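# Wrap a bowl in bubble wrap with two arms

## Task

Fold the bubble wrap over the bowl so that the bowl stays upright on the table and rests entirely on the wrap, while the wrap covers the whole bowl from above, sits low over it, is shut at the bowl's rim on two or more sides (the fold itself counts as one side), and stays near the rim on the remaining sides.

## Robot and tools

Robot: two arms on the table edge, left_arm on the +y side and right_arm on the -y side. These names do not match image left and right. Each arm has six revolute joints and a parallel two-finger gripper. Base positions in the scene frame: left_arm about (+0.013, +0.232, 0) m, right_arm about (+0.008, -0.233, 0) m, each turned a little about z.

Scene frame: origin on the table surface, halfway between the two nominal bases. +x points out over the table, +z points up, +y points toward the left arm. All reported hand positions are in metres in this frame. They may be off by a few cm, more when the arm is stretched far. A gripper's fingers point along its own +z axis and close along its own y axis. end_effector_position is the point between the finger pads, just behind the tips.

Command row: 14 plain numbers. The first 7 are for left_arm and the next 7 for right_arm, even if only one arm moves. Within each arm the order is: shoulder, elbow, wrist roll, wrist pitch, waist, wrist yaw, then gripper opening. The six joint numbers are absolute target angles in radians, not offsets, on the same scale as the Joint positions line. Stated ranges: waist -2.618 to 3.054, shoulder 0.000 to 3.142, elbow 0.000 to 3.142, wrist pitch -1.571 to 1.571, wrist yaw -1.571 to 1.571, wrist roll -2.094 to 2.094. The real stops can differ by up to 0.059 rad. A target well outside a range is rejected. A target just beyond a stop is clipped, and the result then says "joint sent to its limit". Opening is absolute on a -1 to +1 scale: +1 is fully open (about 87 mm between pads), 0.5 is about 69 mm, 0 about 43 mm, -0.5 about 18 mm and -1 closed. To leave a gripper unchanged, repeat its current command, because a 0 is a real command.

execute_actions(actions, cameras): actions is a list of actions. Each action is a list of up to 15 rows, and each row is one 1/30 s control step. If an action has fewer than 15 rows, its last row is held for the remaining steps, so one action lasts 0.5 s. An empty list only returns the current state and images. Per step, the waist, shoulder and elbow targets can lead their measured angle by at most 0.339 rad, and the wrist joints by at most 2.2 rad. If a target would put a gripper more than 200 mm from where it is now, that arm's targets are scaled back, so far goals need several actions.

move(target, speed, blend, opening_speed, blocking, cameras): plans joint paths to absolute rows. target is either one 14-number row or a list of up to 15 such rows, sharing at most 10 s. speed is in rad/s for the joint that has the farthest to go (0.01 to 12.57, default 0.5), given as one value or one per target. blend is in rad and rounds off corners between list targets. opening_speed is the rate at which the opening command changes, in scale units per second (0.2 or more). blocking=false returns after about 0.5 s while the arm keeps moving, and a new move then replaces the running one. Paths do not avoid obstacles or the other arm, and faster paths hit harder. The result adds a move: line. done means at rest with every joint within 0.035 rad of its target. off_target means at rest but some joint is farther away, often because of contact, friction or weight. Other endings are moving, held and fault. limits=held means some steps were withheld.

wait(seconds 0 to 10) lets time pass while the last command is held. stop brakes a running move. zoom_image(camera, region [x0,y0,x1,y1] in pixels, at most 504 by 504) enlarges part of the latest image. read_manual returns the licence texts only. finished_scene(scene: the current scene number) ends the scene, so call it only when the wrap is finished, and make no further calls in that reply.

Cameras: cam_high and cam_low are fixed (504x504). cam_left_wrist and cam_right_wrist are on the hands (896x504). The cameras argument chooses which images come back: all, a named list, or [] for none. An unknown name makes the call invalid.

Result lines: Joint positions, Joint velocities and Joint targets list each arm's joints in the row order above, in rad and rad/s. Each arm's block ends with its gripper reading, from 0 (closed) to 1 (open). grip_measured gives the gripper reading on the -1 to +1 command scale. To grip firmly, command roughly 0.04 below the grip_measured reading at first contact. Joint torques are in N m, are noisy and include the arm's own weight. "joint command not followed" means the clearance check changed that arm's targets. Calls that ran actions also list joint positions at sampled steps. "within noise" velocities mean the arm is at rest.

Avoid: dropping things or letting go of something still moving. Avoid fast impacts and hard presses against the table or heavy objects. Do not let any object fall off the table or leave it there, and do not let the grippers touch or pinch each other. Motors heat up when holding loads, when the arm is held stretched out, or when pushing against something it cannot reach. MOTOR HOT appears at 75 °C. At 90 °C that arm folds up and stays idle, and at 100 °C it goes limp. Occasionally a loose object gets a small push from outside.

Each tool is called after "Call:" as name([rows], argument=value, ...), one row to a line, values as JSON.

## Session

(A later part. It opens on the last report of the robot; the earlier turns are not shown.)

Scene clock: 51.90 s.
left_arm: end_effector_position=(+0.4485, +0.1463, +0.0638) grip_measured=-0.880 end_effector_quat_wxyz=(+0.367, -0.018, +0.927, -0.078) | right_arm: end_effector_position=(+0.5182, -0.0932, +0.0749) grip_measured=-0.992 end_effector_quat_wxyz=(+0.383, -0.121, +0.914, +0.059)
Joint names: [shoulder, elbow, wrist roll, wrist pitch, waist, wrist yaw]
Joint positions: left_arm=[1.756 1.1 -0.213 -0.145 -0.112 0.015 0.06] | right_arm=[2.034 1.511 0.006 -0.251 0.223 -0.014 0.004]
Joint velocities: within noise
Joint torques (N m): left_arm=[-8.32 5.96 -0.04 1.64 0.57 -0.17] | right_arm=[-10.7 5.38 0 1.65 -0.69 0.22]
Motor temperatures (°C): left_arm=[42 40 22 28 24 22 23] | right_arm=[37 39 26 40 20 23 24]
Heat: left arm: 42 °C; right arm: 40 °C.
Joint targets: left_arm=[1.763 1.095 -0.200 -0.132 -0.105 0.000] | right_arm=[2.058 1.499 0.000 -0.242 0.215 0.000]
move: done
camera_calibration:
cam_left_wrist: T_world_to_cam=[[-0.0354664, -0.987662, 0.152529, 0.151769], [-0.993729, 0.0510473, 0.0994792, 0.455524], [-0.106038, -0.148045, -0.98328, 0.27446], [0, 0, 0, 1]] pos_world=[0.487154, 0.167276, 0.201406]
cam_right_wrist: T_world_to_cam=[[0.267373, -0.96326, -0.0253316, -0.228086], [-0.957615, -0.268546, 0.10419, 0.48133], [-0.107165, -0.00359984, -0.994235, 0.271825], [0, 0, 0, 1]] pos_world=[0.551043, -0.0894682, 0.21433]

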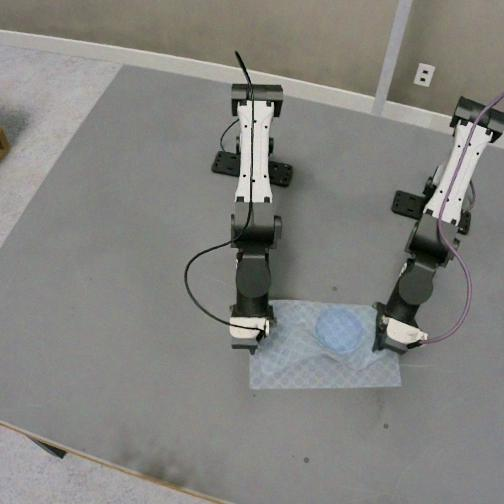

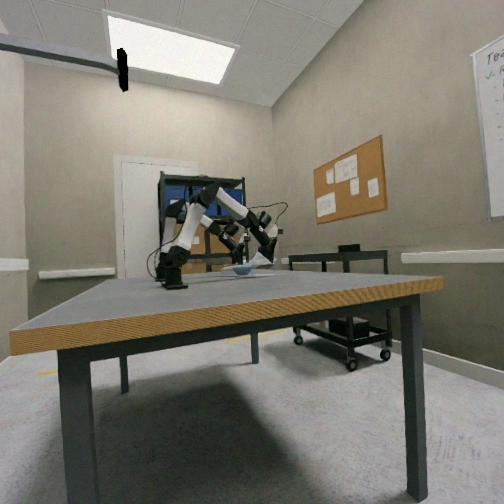

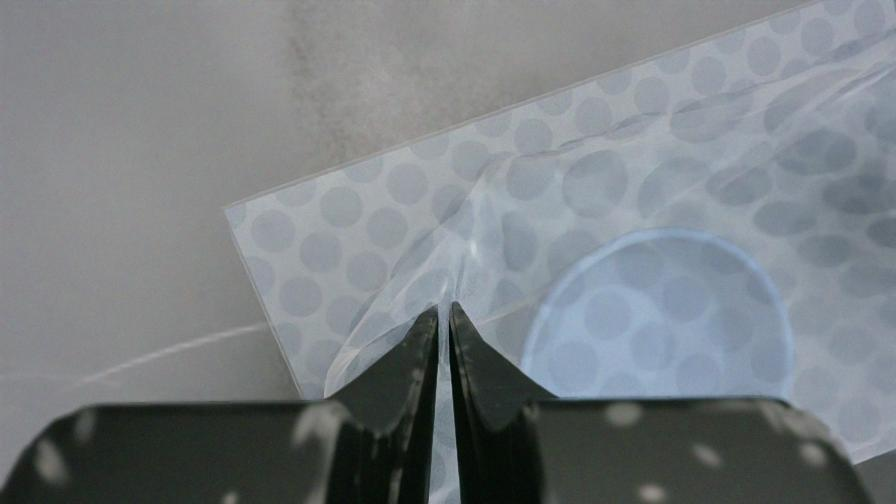

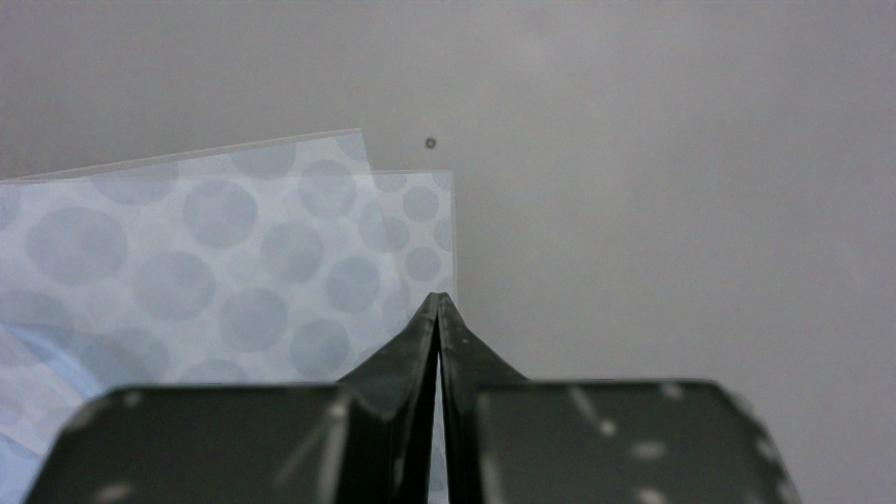

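Call:
move([
  [1.882,1.0451,-0.2,0.0369,-0.097,0,-1,2.0702,1.3246,0,-0.0544,0.2335,0,-1],
], speed=0.25)

Call:
zoom_image(camera="cam_low", region=[190, 200, 310, 300])

Scene clock: 54.10 s.
left_arm: end_effector_position=(+0.4637, +0.1473, +0.0253) grip_measured=-0.880 end_effector_quat_wxyz=(+0.378, -0.021, +0.922, -0.078) | right_arm: end_effector_position=(+0.5034, -0.0954, +0.0286) grip_measured=-0.992 end_effector_quat_wxyz=(+0.382, -0.122, +0.914, +0.059)
Joint names: [shoulder, elbow, wrist roll, wrist pitch, waist, wrist yaw]
Joint positions: left_arm=[1.868 1.055 -0.213 0.035 -0.104 0.015 0.06] | right_arm=[2.048 1.335 0.006 -0.063 0.226 -0.014 0.004]
Joint velocities: within noise
Joint torques (N m): left_arm=[-8.21 5.35 -0.05 1.61 0.51 -0.27] | right_arm=[-10.58 5.3 0 1.64 0.66 0.23]
Motor temperatures (°C): left_arm=[42 40 22 29 24 22 23] | right_arm=[38 39 26 40 20 23 24]
Heat: left arm: 42 °C; right arm: 40 °C.
Joint targets: left_arm=[1.882 1.045 -0.200 0.037 -0.097 0.000] | right_arm=[2.070 1.324 0.000 -0.054 0.234 0.000]
move: done
camera_calibration:
cam_left_wrist: T_world_to_cam=[[-0.0314862, -0.987335, 0.155491, 0.157123], [-0.996114, 0.0437997, 0.0764107, 0.477128], [-0.0822534, -0.152481, -0.984878, 0.227961], [0, 0, 0, 1]] pos_world=[0.498972, 0.168995, 0.163624]
cam_right_wrist: T_world_to_cam=[[0.270376, -0.962427, -0.0251066, -0.228881], [-0.956576, -0.271499, 0.106071, 0.470602], [-0.108902, -0.00466259, -0.994042, 0.224932], [0, 0, 0, 1]] pos_world=[0.536546, -0.0914643, 0.167928]

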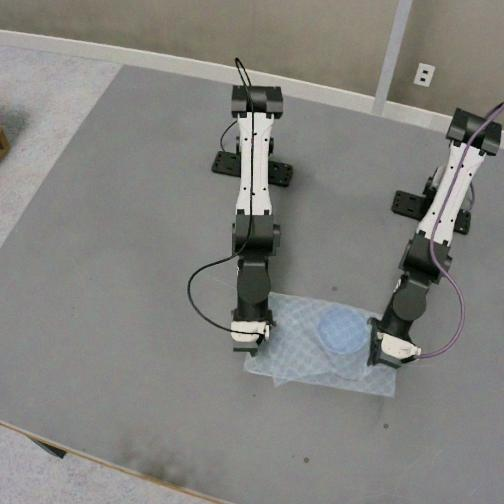

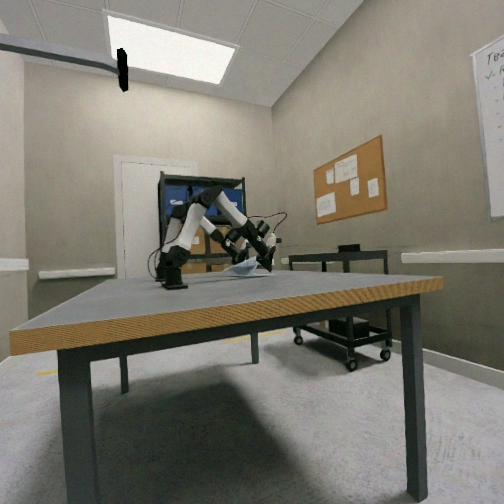

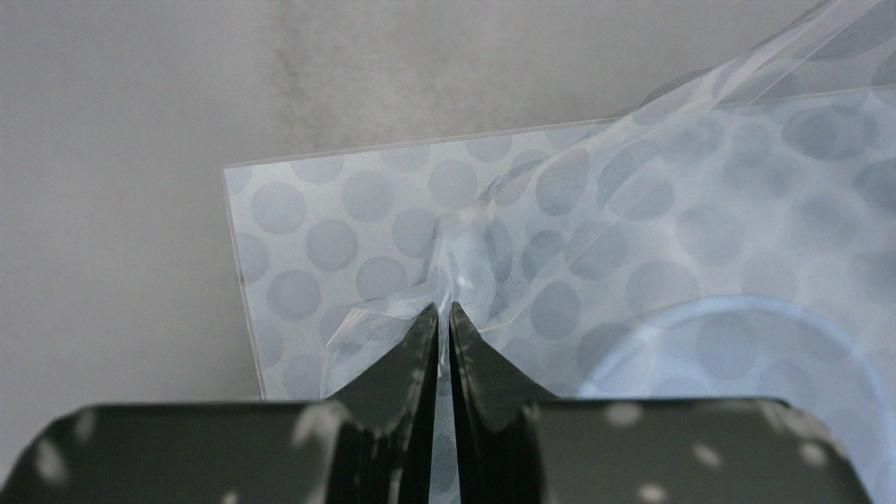

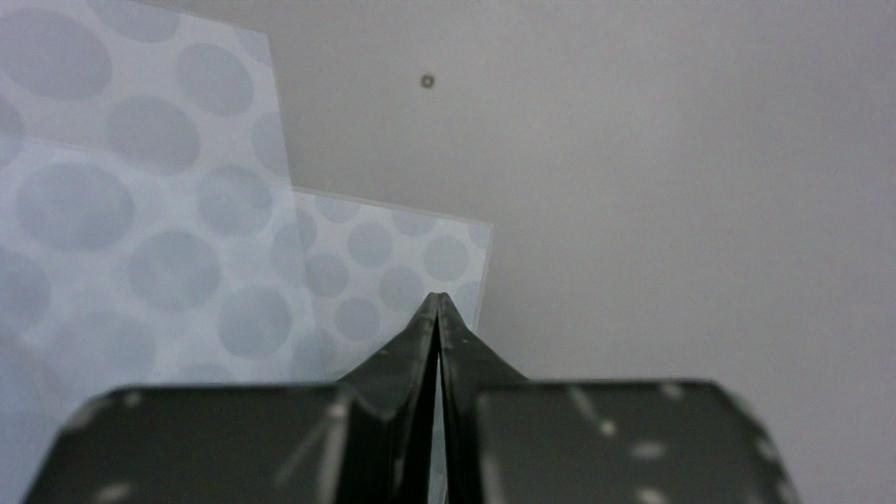

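Scaled by 4.200.

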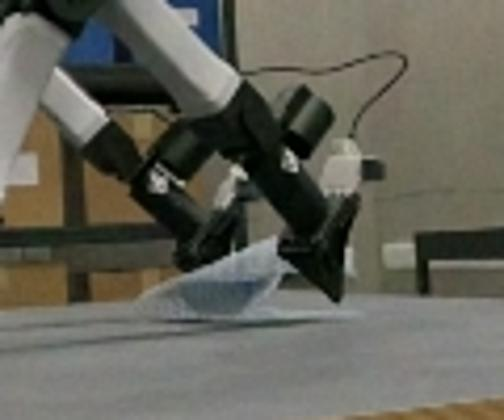

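Call:
move([
  [1.882,1.0451,-0.2,0.0369,-0.097,0,-0.3,2.0702,1.3246,0,-0.0544,0.2335,0,-1],
], opening_speed=0.5, cameras=[])

Call:
move([
  [1.75,1.09,-0.2,-0.13,-0.097,0,-0.3,2.04,1.3246,0,-0.0544,0.0,0,-1],
], speed=0.25)

Call:
zoom_image(camera="cam_low", region=[190, 200, 310, 300])

Call:
zoom_image(camera="cam_high", region=[220, 270, 420, 420])

Scene clock: 56.00 s.
left_arm: end_effector_position=(+0.4638, +0.1486, +0.0241) grip_measured=-0.300 end_effector_quat_wxyz=(+0.378, -0.023, +0.923, -0.077) | right_arm: end_effector_position=(+0.5036, -0.0953, +0.0287) grip_measured=-0.992 end_effector_quat_wxyz=(+0.383, -0.122, +0.914, +0.059)
Joint names: [shoulder, elbow, wrist roll, wrist pitch, waist, wrist yaw]
Joint positions: left_arm=[1.871 1.055 -0.212 0.036 -0.102 0.013 0.35] | right_arm=[2.048 1.335 0.006 -0.062 0.226 -0.014 0.004]
Joint velocities: within noise
Joint torques (N m): left_arm=[-8.53 5.26 0 1.58 0.49 -0.22] | right_arm=[-10.61 5.22 -0.01 1.64 0.7 0.27]
Motor temperatures (°C): left_arm=[42 40 22 29 24 22 23] | right_arm=[38 39 26 40 20 23 24]
Heat: left arm: 42 °C; right arm: 40 °C.
Joint targets: left_arm=[1.882 1.045 -0.200 0.037 -0.097 0.000] | right_arm=[2.070 1.324 0.000 -0.054 0.234 0.000]
move: done
No camera images: "cameras" was empty.

Scene clock: 57.57 s.
left_arm: end_effector_position=(+0.4419, +0.1521, +0.0456) grip_measured=-0.300 end_effector_quat_wxyz=(+0.353, -0.023, +0.933, -0.072) | right_arm: end_effector_position=(+0.5220, -0.2108, +0.0288) grip_measured=-0.992 end_effector_quat_wxyz=(+0.387, -0.018, +0.922, +0.014)
Joint names: [shoulder, elbow, wrist roll, wrist pitch, waist, wrist yaw]
Joint positions: left_arm=[1.777 1.066 -0.212 -0.124 -0.102 0.013 0.35] | right_arm=[2.048 1.335 0.006 -0.062 0 -0.011 0.004]
Joint velocities: within noise
Joint torques (N m): left_arm=[-11.78 8.23 -0.03 1.45 0.38 -0.19] | right_arm=[-13.72 5.22 0.02 1.61 0.01 0.25]
Motor temperatures (°C): left_arm=[43 40 22 29 24 22 23] | right_arm=[38 39 26 40 20 23 24]
Heat: left arm: 43 °C; right arm: 40 °C.
Joint targets: left_arm=[1.750 1.090 -0.200 -0.130 -0.097 0.000] | right_arm=[2.040 1.324 0.000 -0.054 0.000 0.000]
move: done
camera_calibration:
cam_left_wrist: T_world_to_cam=[[-0.0196974, -0.989102, 0.145911, 0.153565], [-0.990481, 0.0391902, 0.131951, 0.44934], [-0.136232, -0.141923, -0.980458, 0.269036], [0, 0, 0, 1]] pos_world=[0.484739, 0.172464, 0.182081]
cam_right_wrist: T_world_to_cam=[[0.0456838, -0.998693, -0.0229365, -0.235407], [-0.993321, -0.0478494, 0.104991, 0.523482], [-0.105952, 0.0179869, -0.994209, 0.229823], [0, 0, 0, 1]] pos_world=[0.555091, -0.214185, 0.168131]

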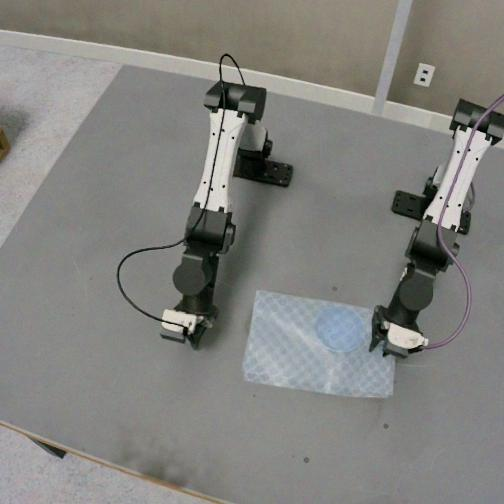

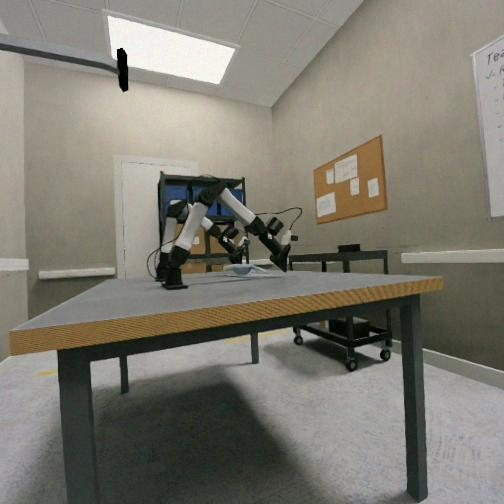

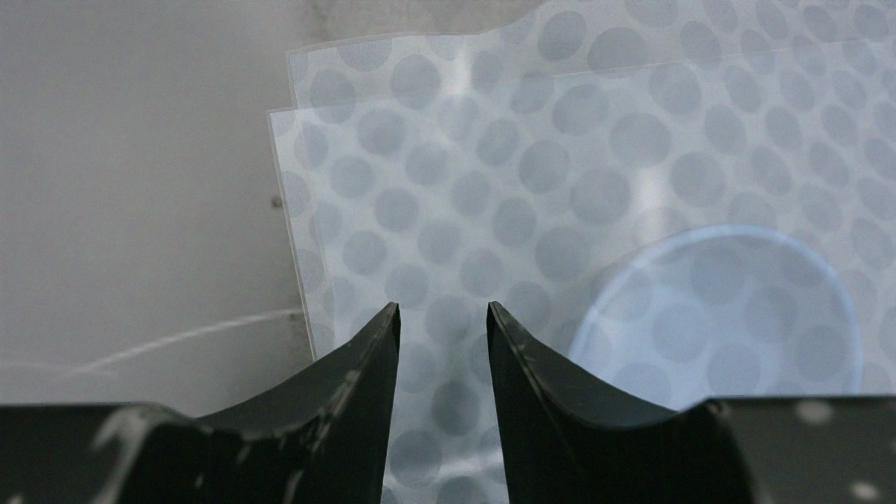

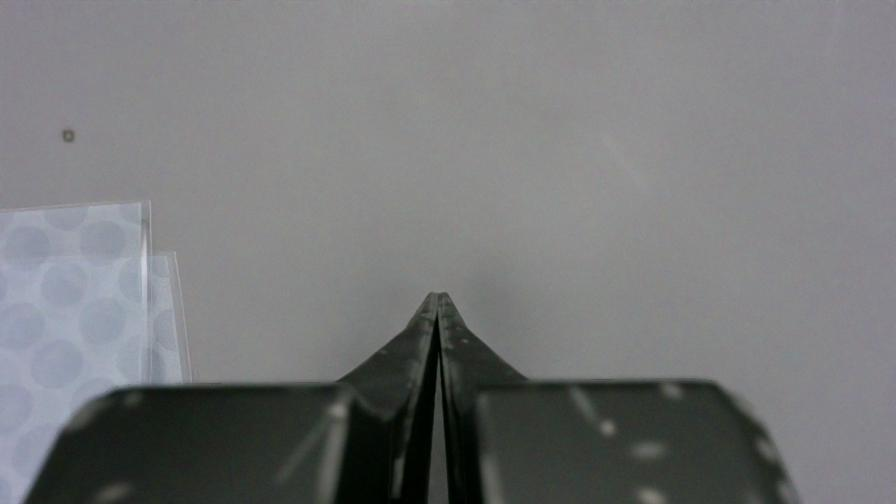

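Scaled by 4.200.

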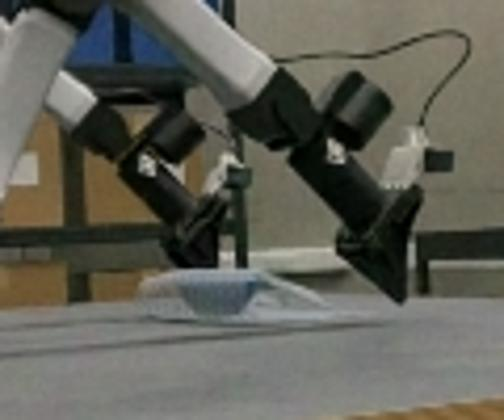

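Scaled by 2.520.

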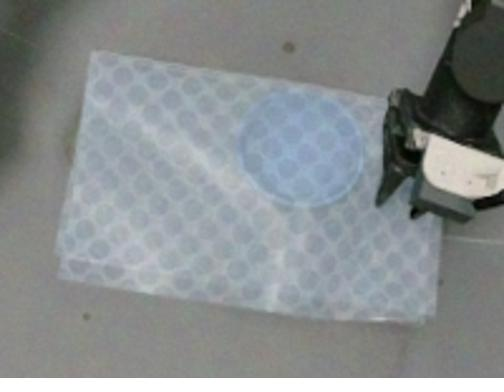

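Call:
move([
  [1.6,1.25,-0.2,-0.63,-0.097,0,-0.3,1.8,1.3246,0,-0.3,-0.05,0,-1],
  [1.15,0.7,0,-0.6293,0.1,0,-0.3,1.15,0.7,0,-0.6318,0,0,-0.4],
], speed=[0.3,0.8], blend=0.05)

Call:
zoom_image(camera="cam_high", region=[220, 270, 420, 420])

Call:
zoom_image(camera="cam_low", region=[190, 230, 310, 300])

Scene clock: 61.47 s.
left_arm: end_effector_position=(+0.2520, +0.2380, +0.0603) grip_measured=-0.300 end_effector_quat_wxyz=(+0.236, -0.023, +0.971, -0.003) | right_arm: end_effector_position=(+0.2512, -0.2234, +0.0628) grip_measured=-0.400 end_effector_quat_wxyz=(+0.243, -0.014, +0.970, +0.010)
Joint names: [shoulder, elbow, wrist roll, wrist pitch, waist, wrist yaw]
Joint positions: left_arm=[1.164 0.705 -0.013 -0.635 0.094 0.012 0.35] | right_arm=[1.166 0.711 0.006 -0.623 -0.008 -0.011 0.3]
Joint velocities: within noise
Joint torques (N m): left_arm=[-4.41 6.06 -0.05 1.24 0.51 -0.17] | right_arm=[-5.23 5.16 -0.03 1.11 0.91 0.23]
Motor temperatures (°C): left_arm=[43 40 22 29 24 22 23] | right_arm=[39 39 26 40 20 23 24]
Heat: left arm: 43 °C; right arm: 40 °C.
Joint targets: left_arm=[1.150 0.700 0.000 -0.629 0.100 0.000] | right_arm=[1.150 0.700 0.000 -0.632 0.000 0.000]
move: done
camera_calibration:
cam_left_wrist: T_world_to_cam=[[0.0315194, -0.999389, 0.0150879, 0.230096], [-0.92728, -0.0236045, 0.373625, 0.240387], [-0.37304, -0.0257671, -0.927457, 0.29861], [0, 0, 0, 1]] pos_world=[0.327047, 0.243324, 0.183662]
cam_right_wrist: T_world_to_cam=[[0.0308348, -0.999244, -0.0236873, -0.231209], [-0.916809, -0.0377148, 0.39754, 0.214883], [-0.398133, 0.00945864, -0.917279, 0.301803], [0, 0, 0, 1]] pos_world=[0.324294, -0.225785, 0.185936]

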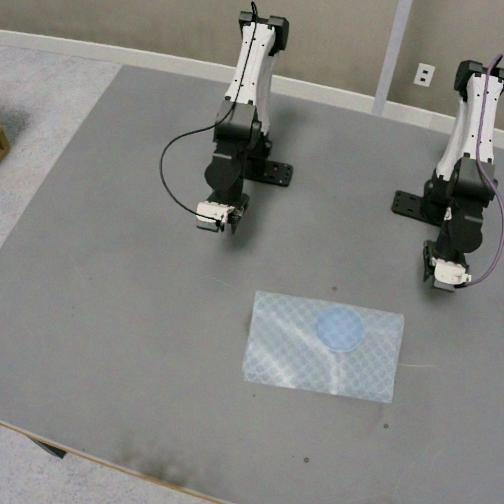

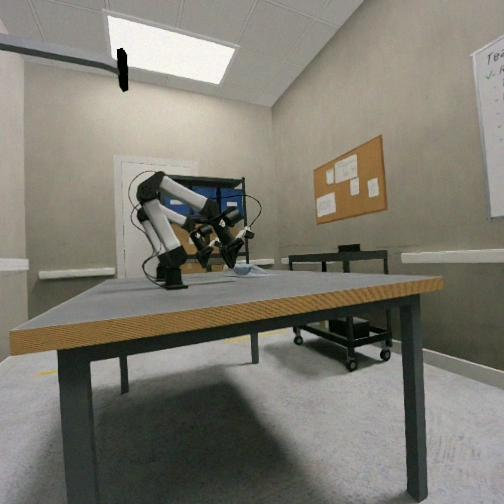

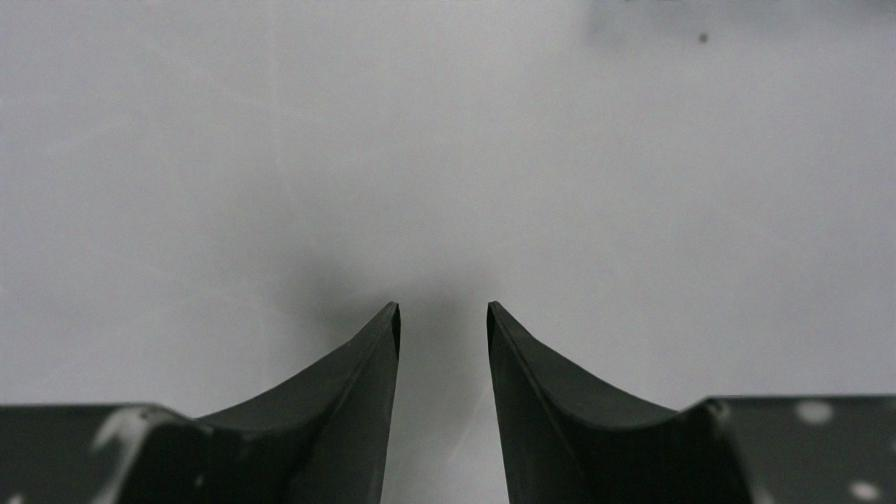

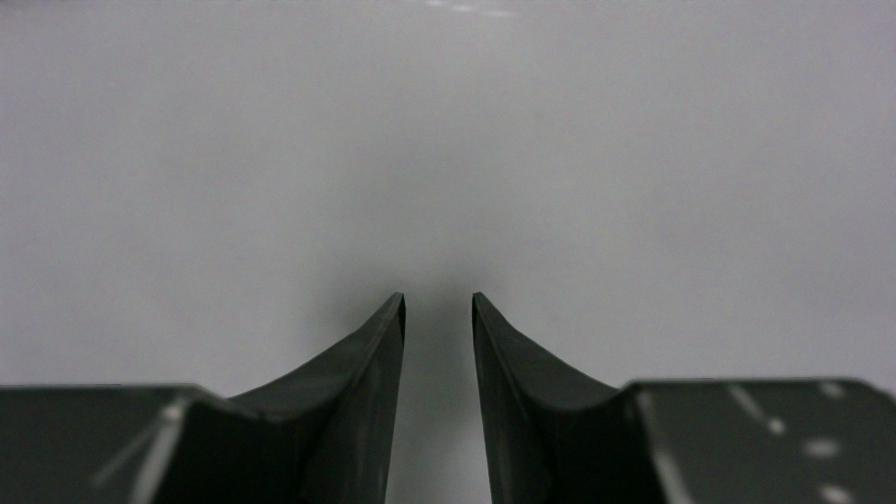

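Scaled by 2.520.

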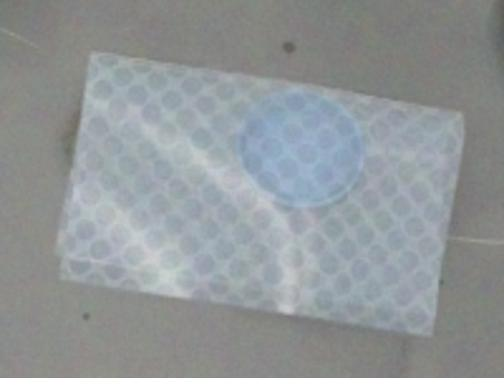

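Scaled by 4.200.

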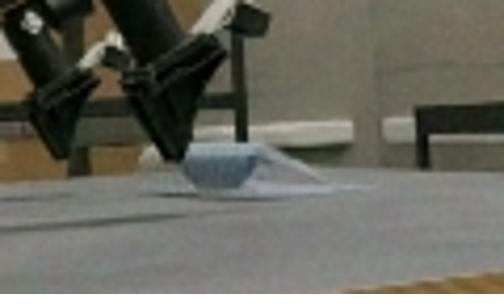

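Call:
finished_scene(scene=2)

The scene is finished: the task was done.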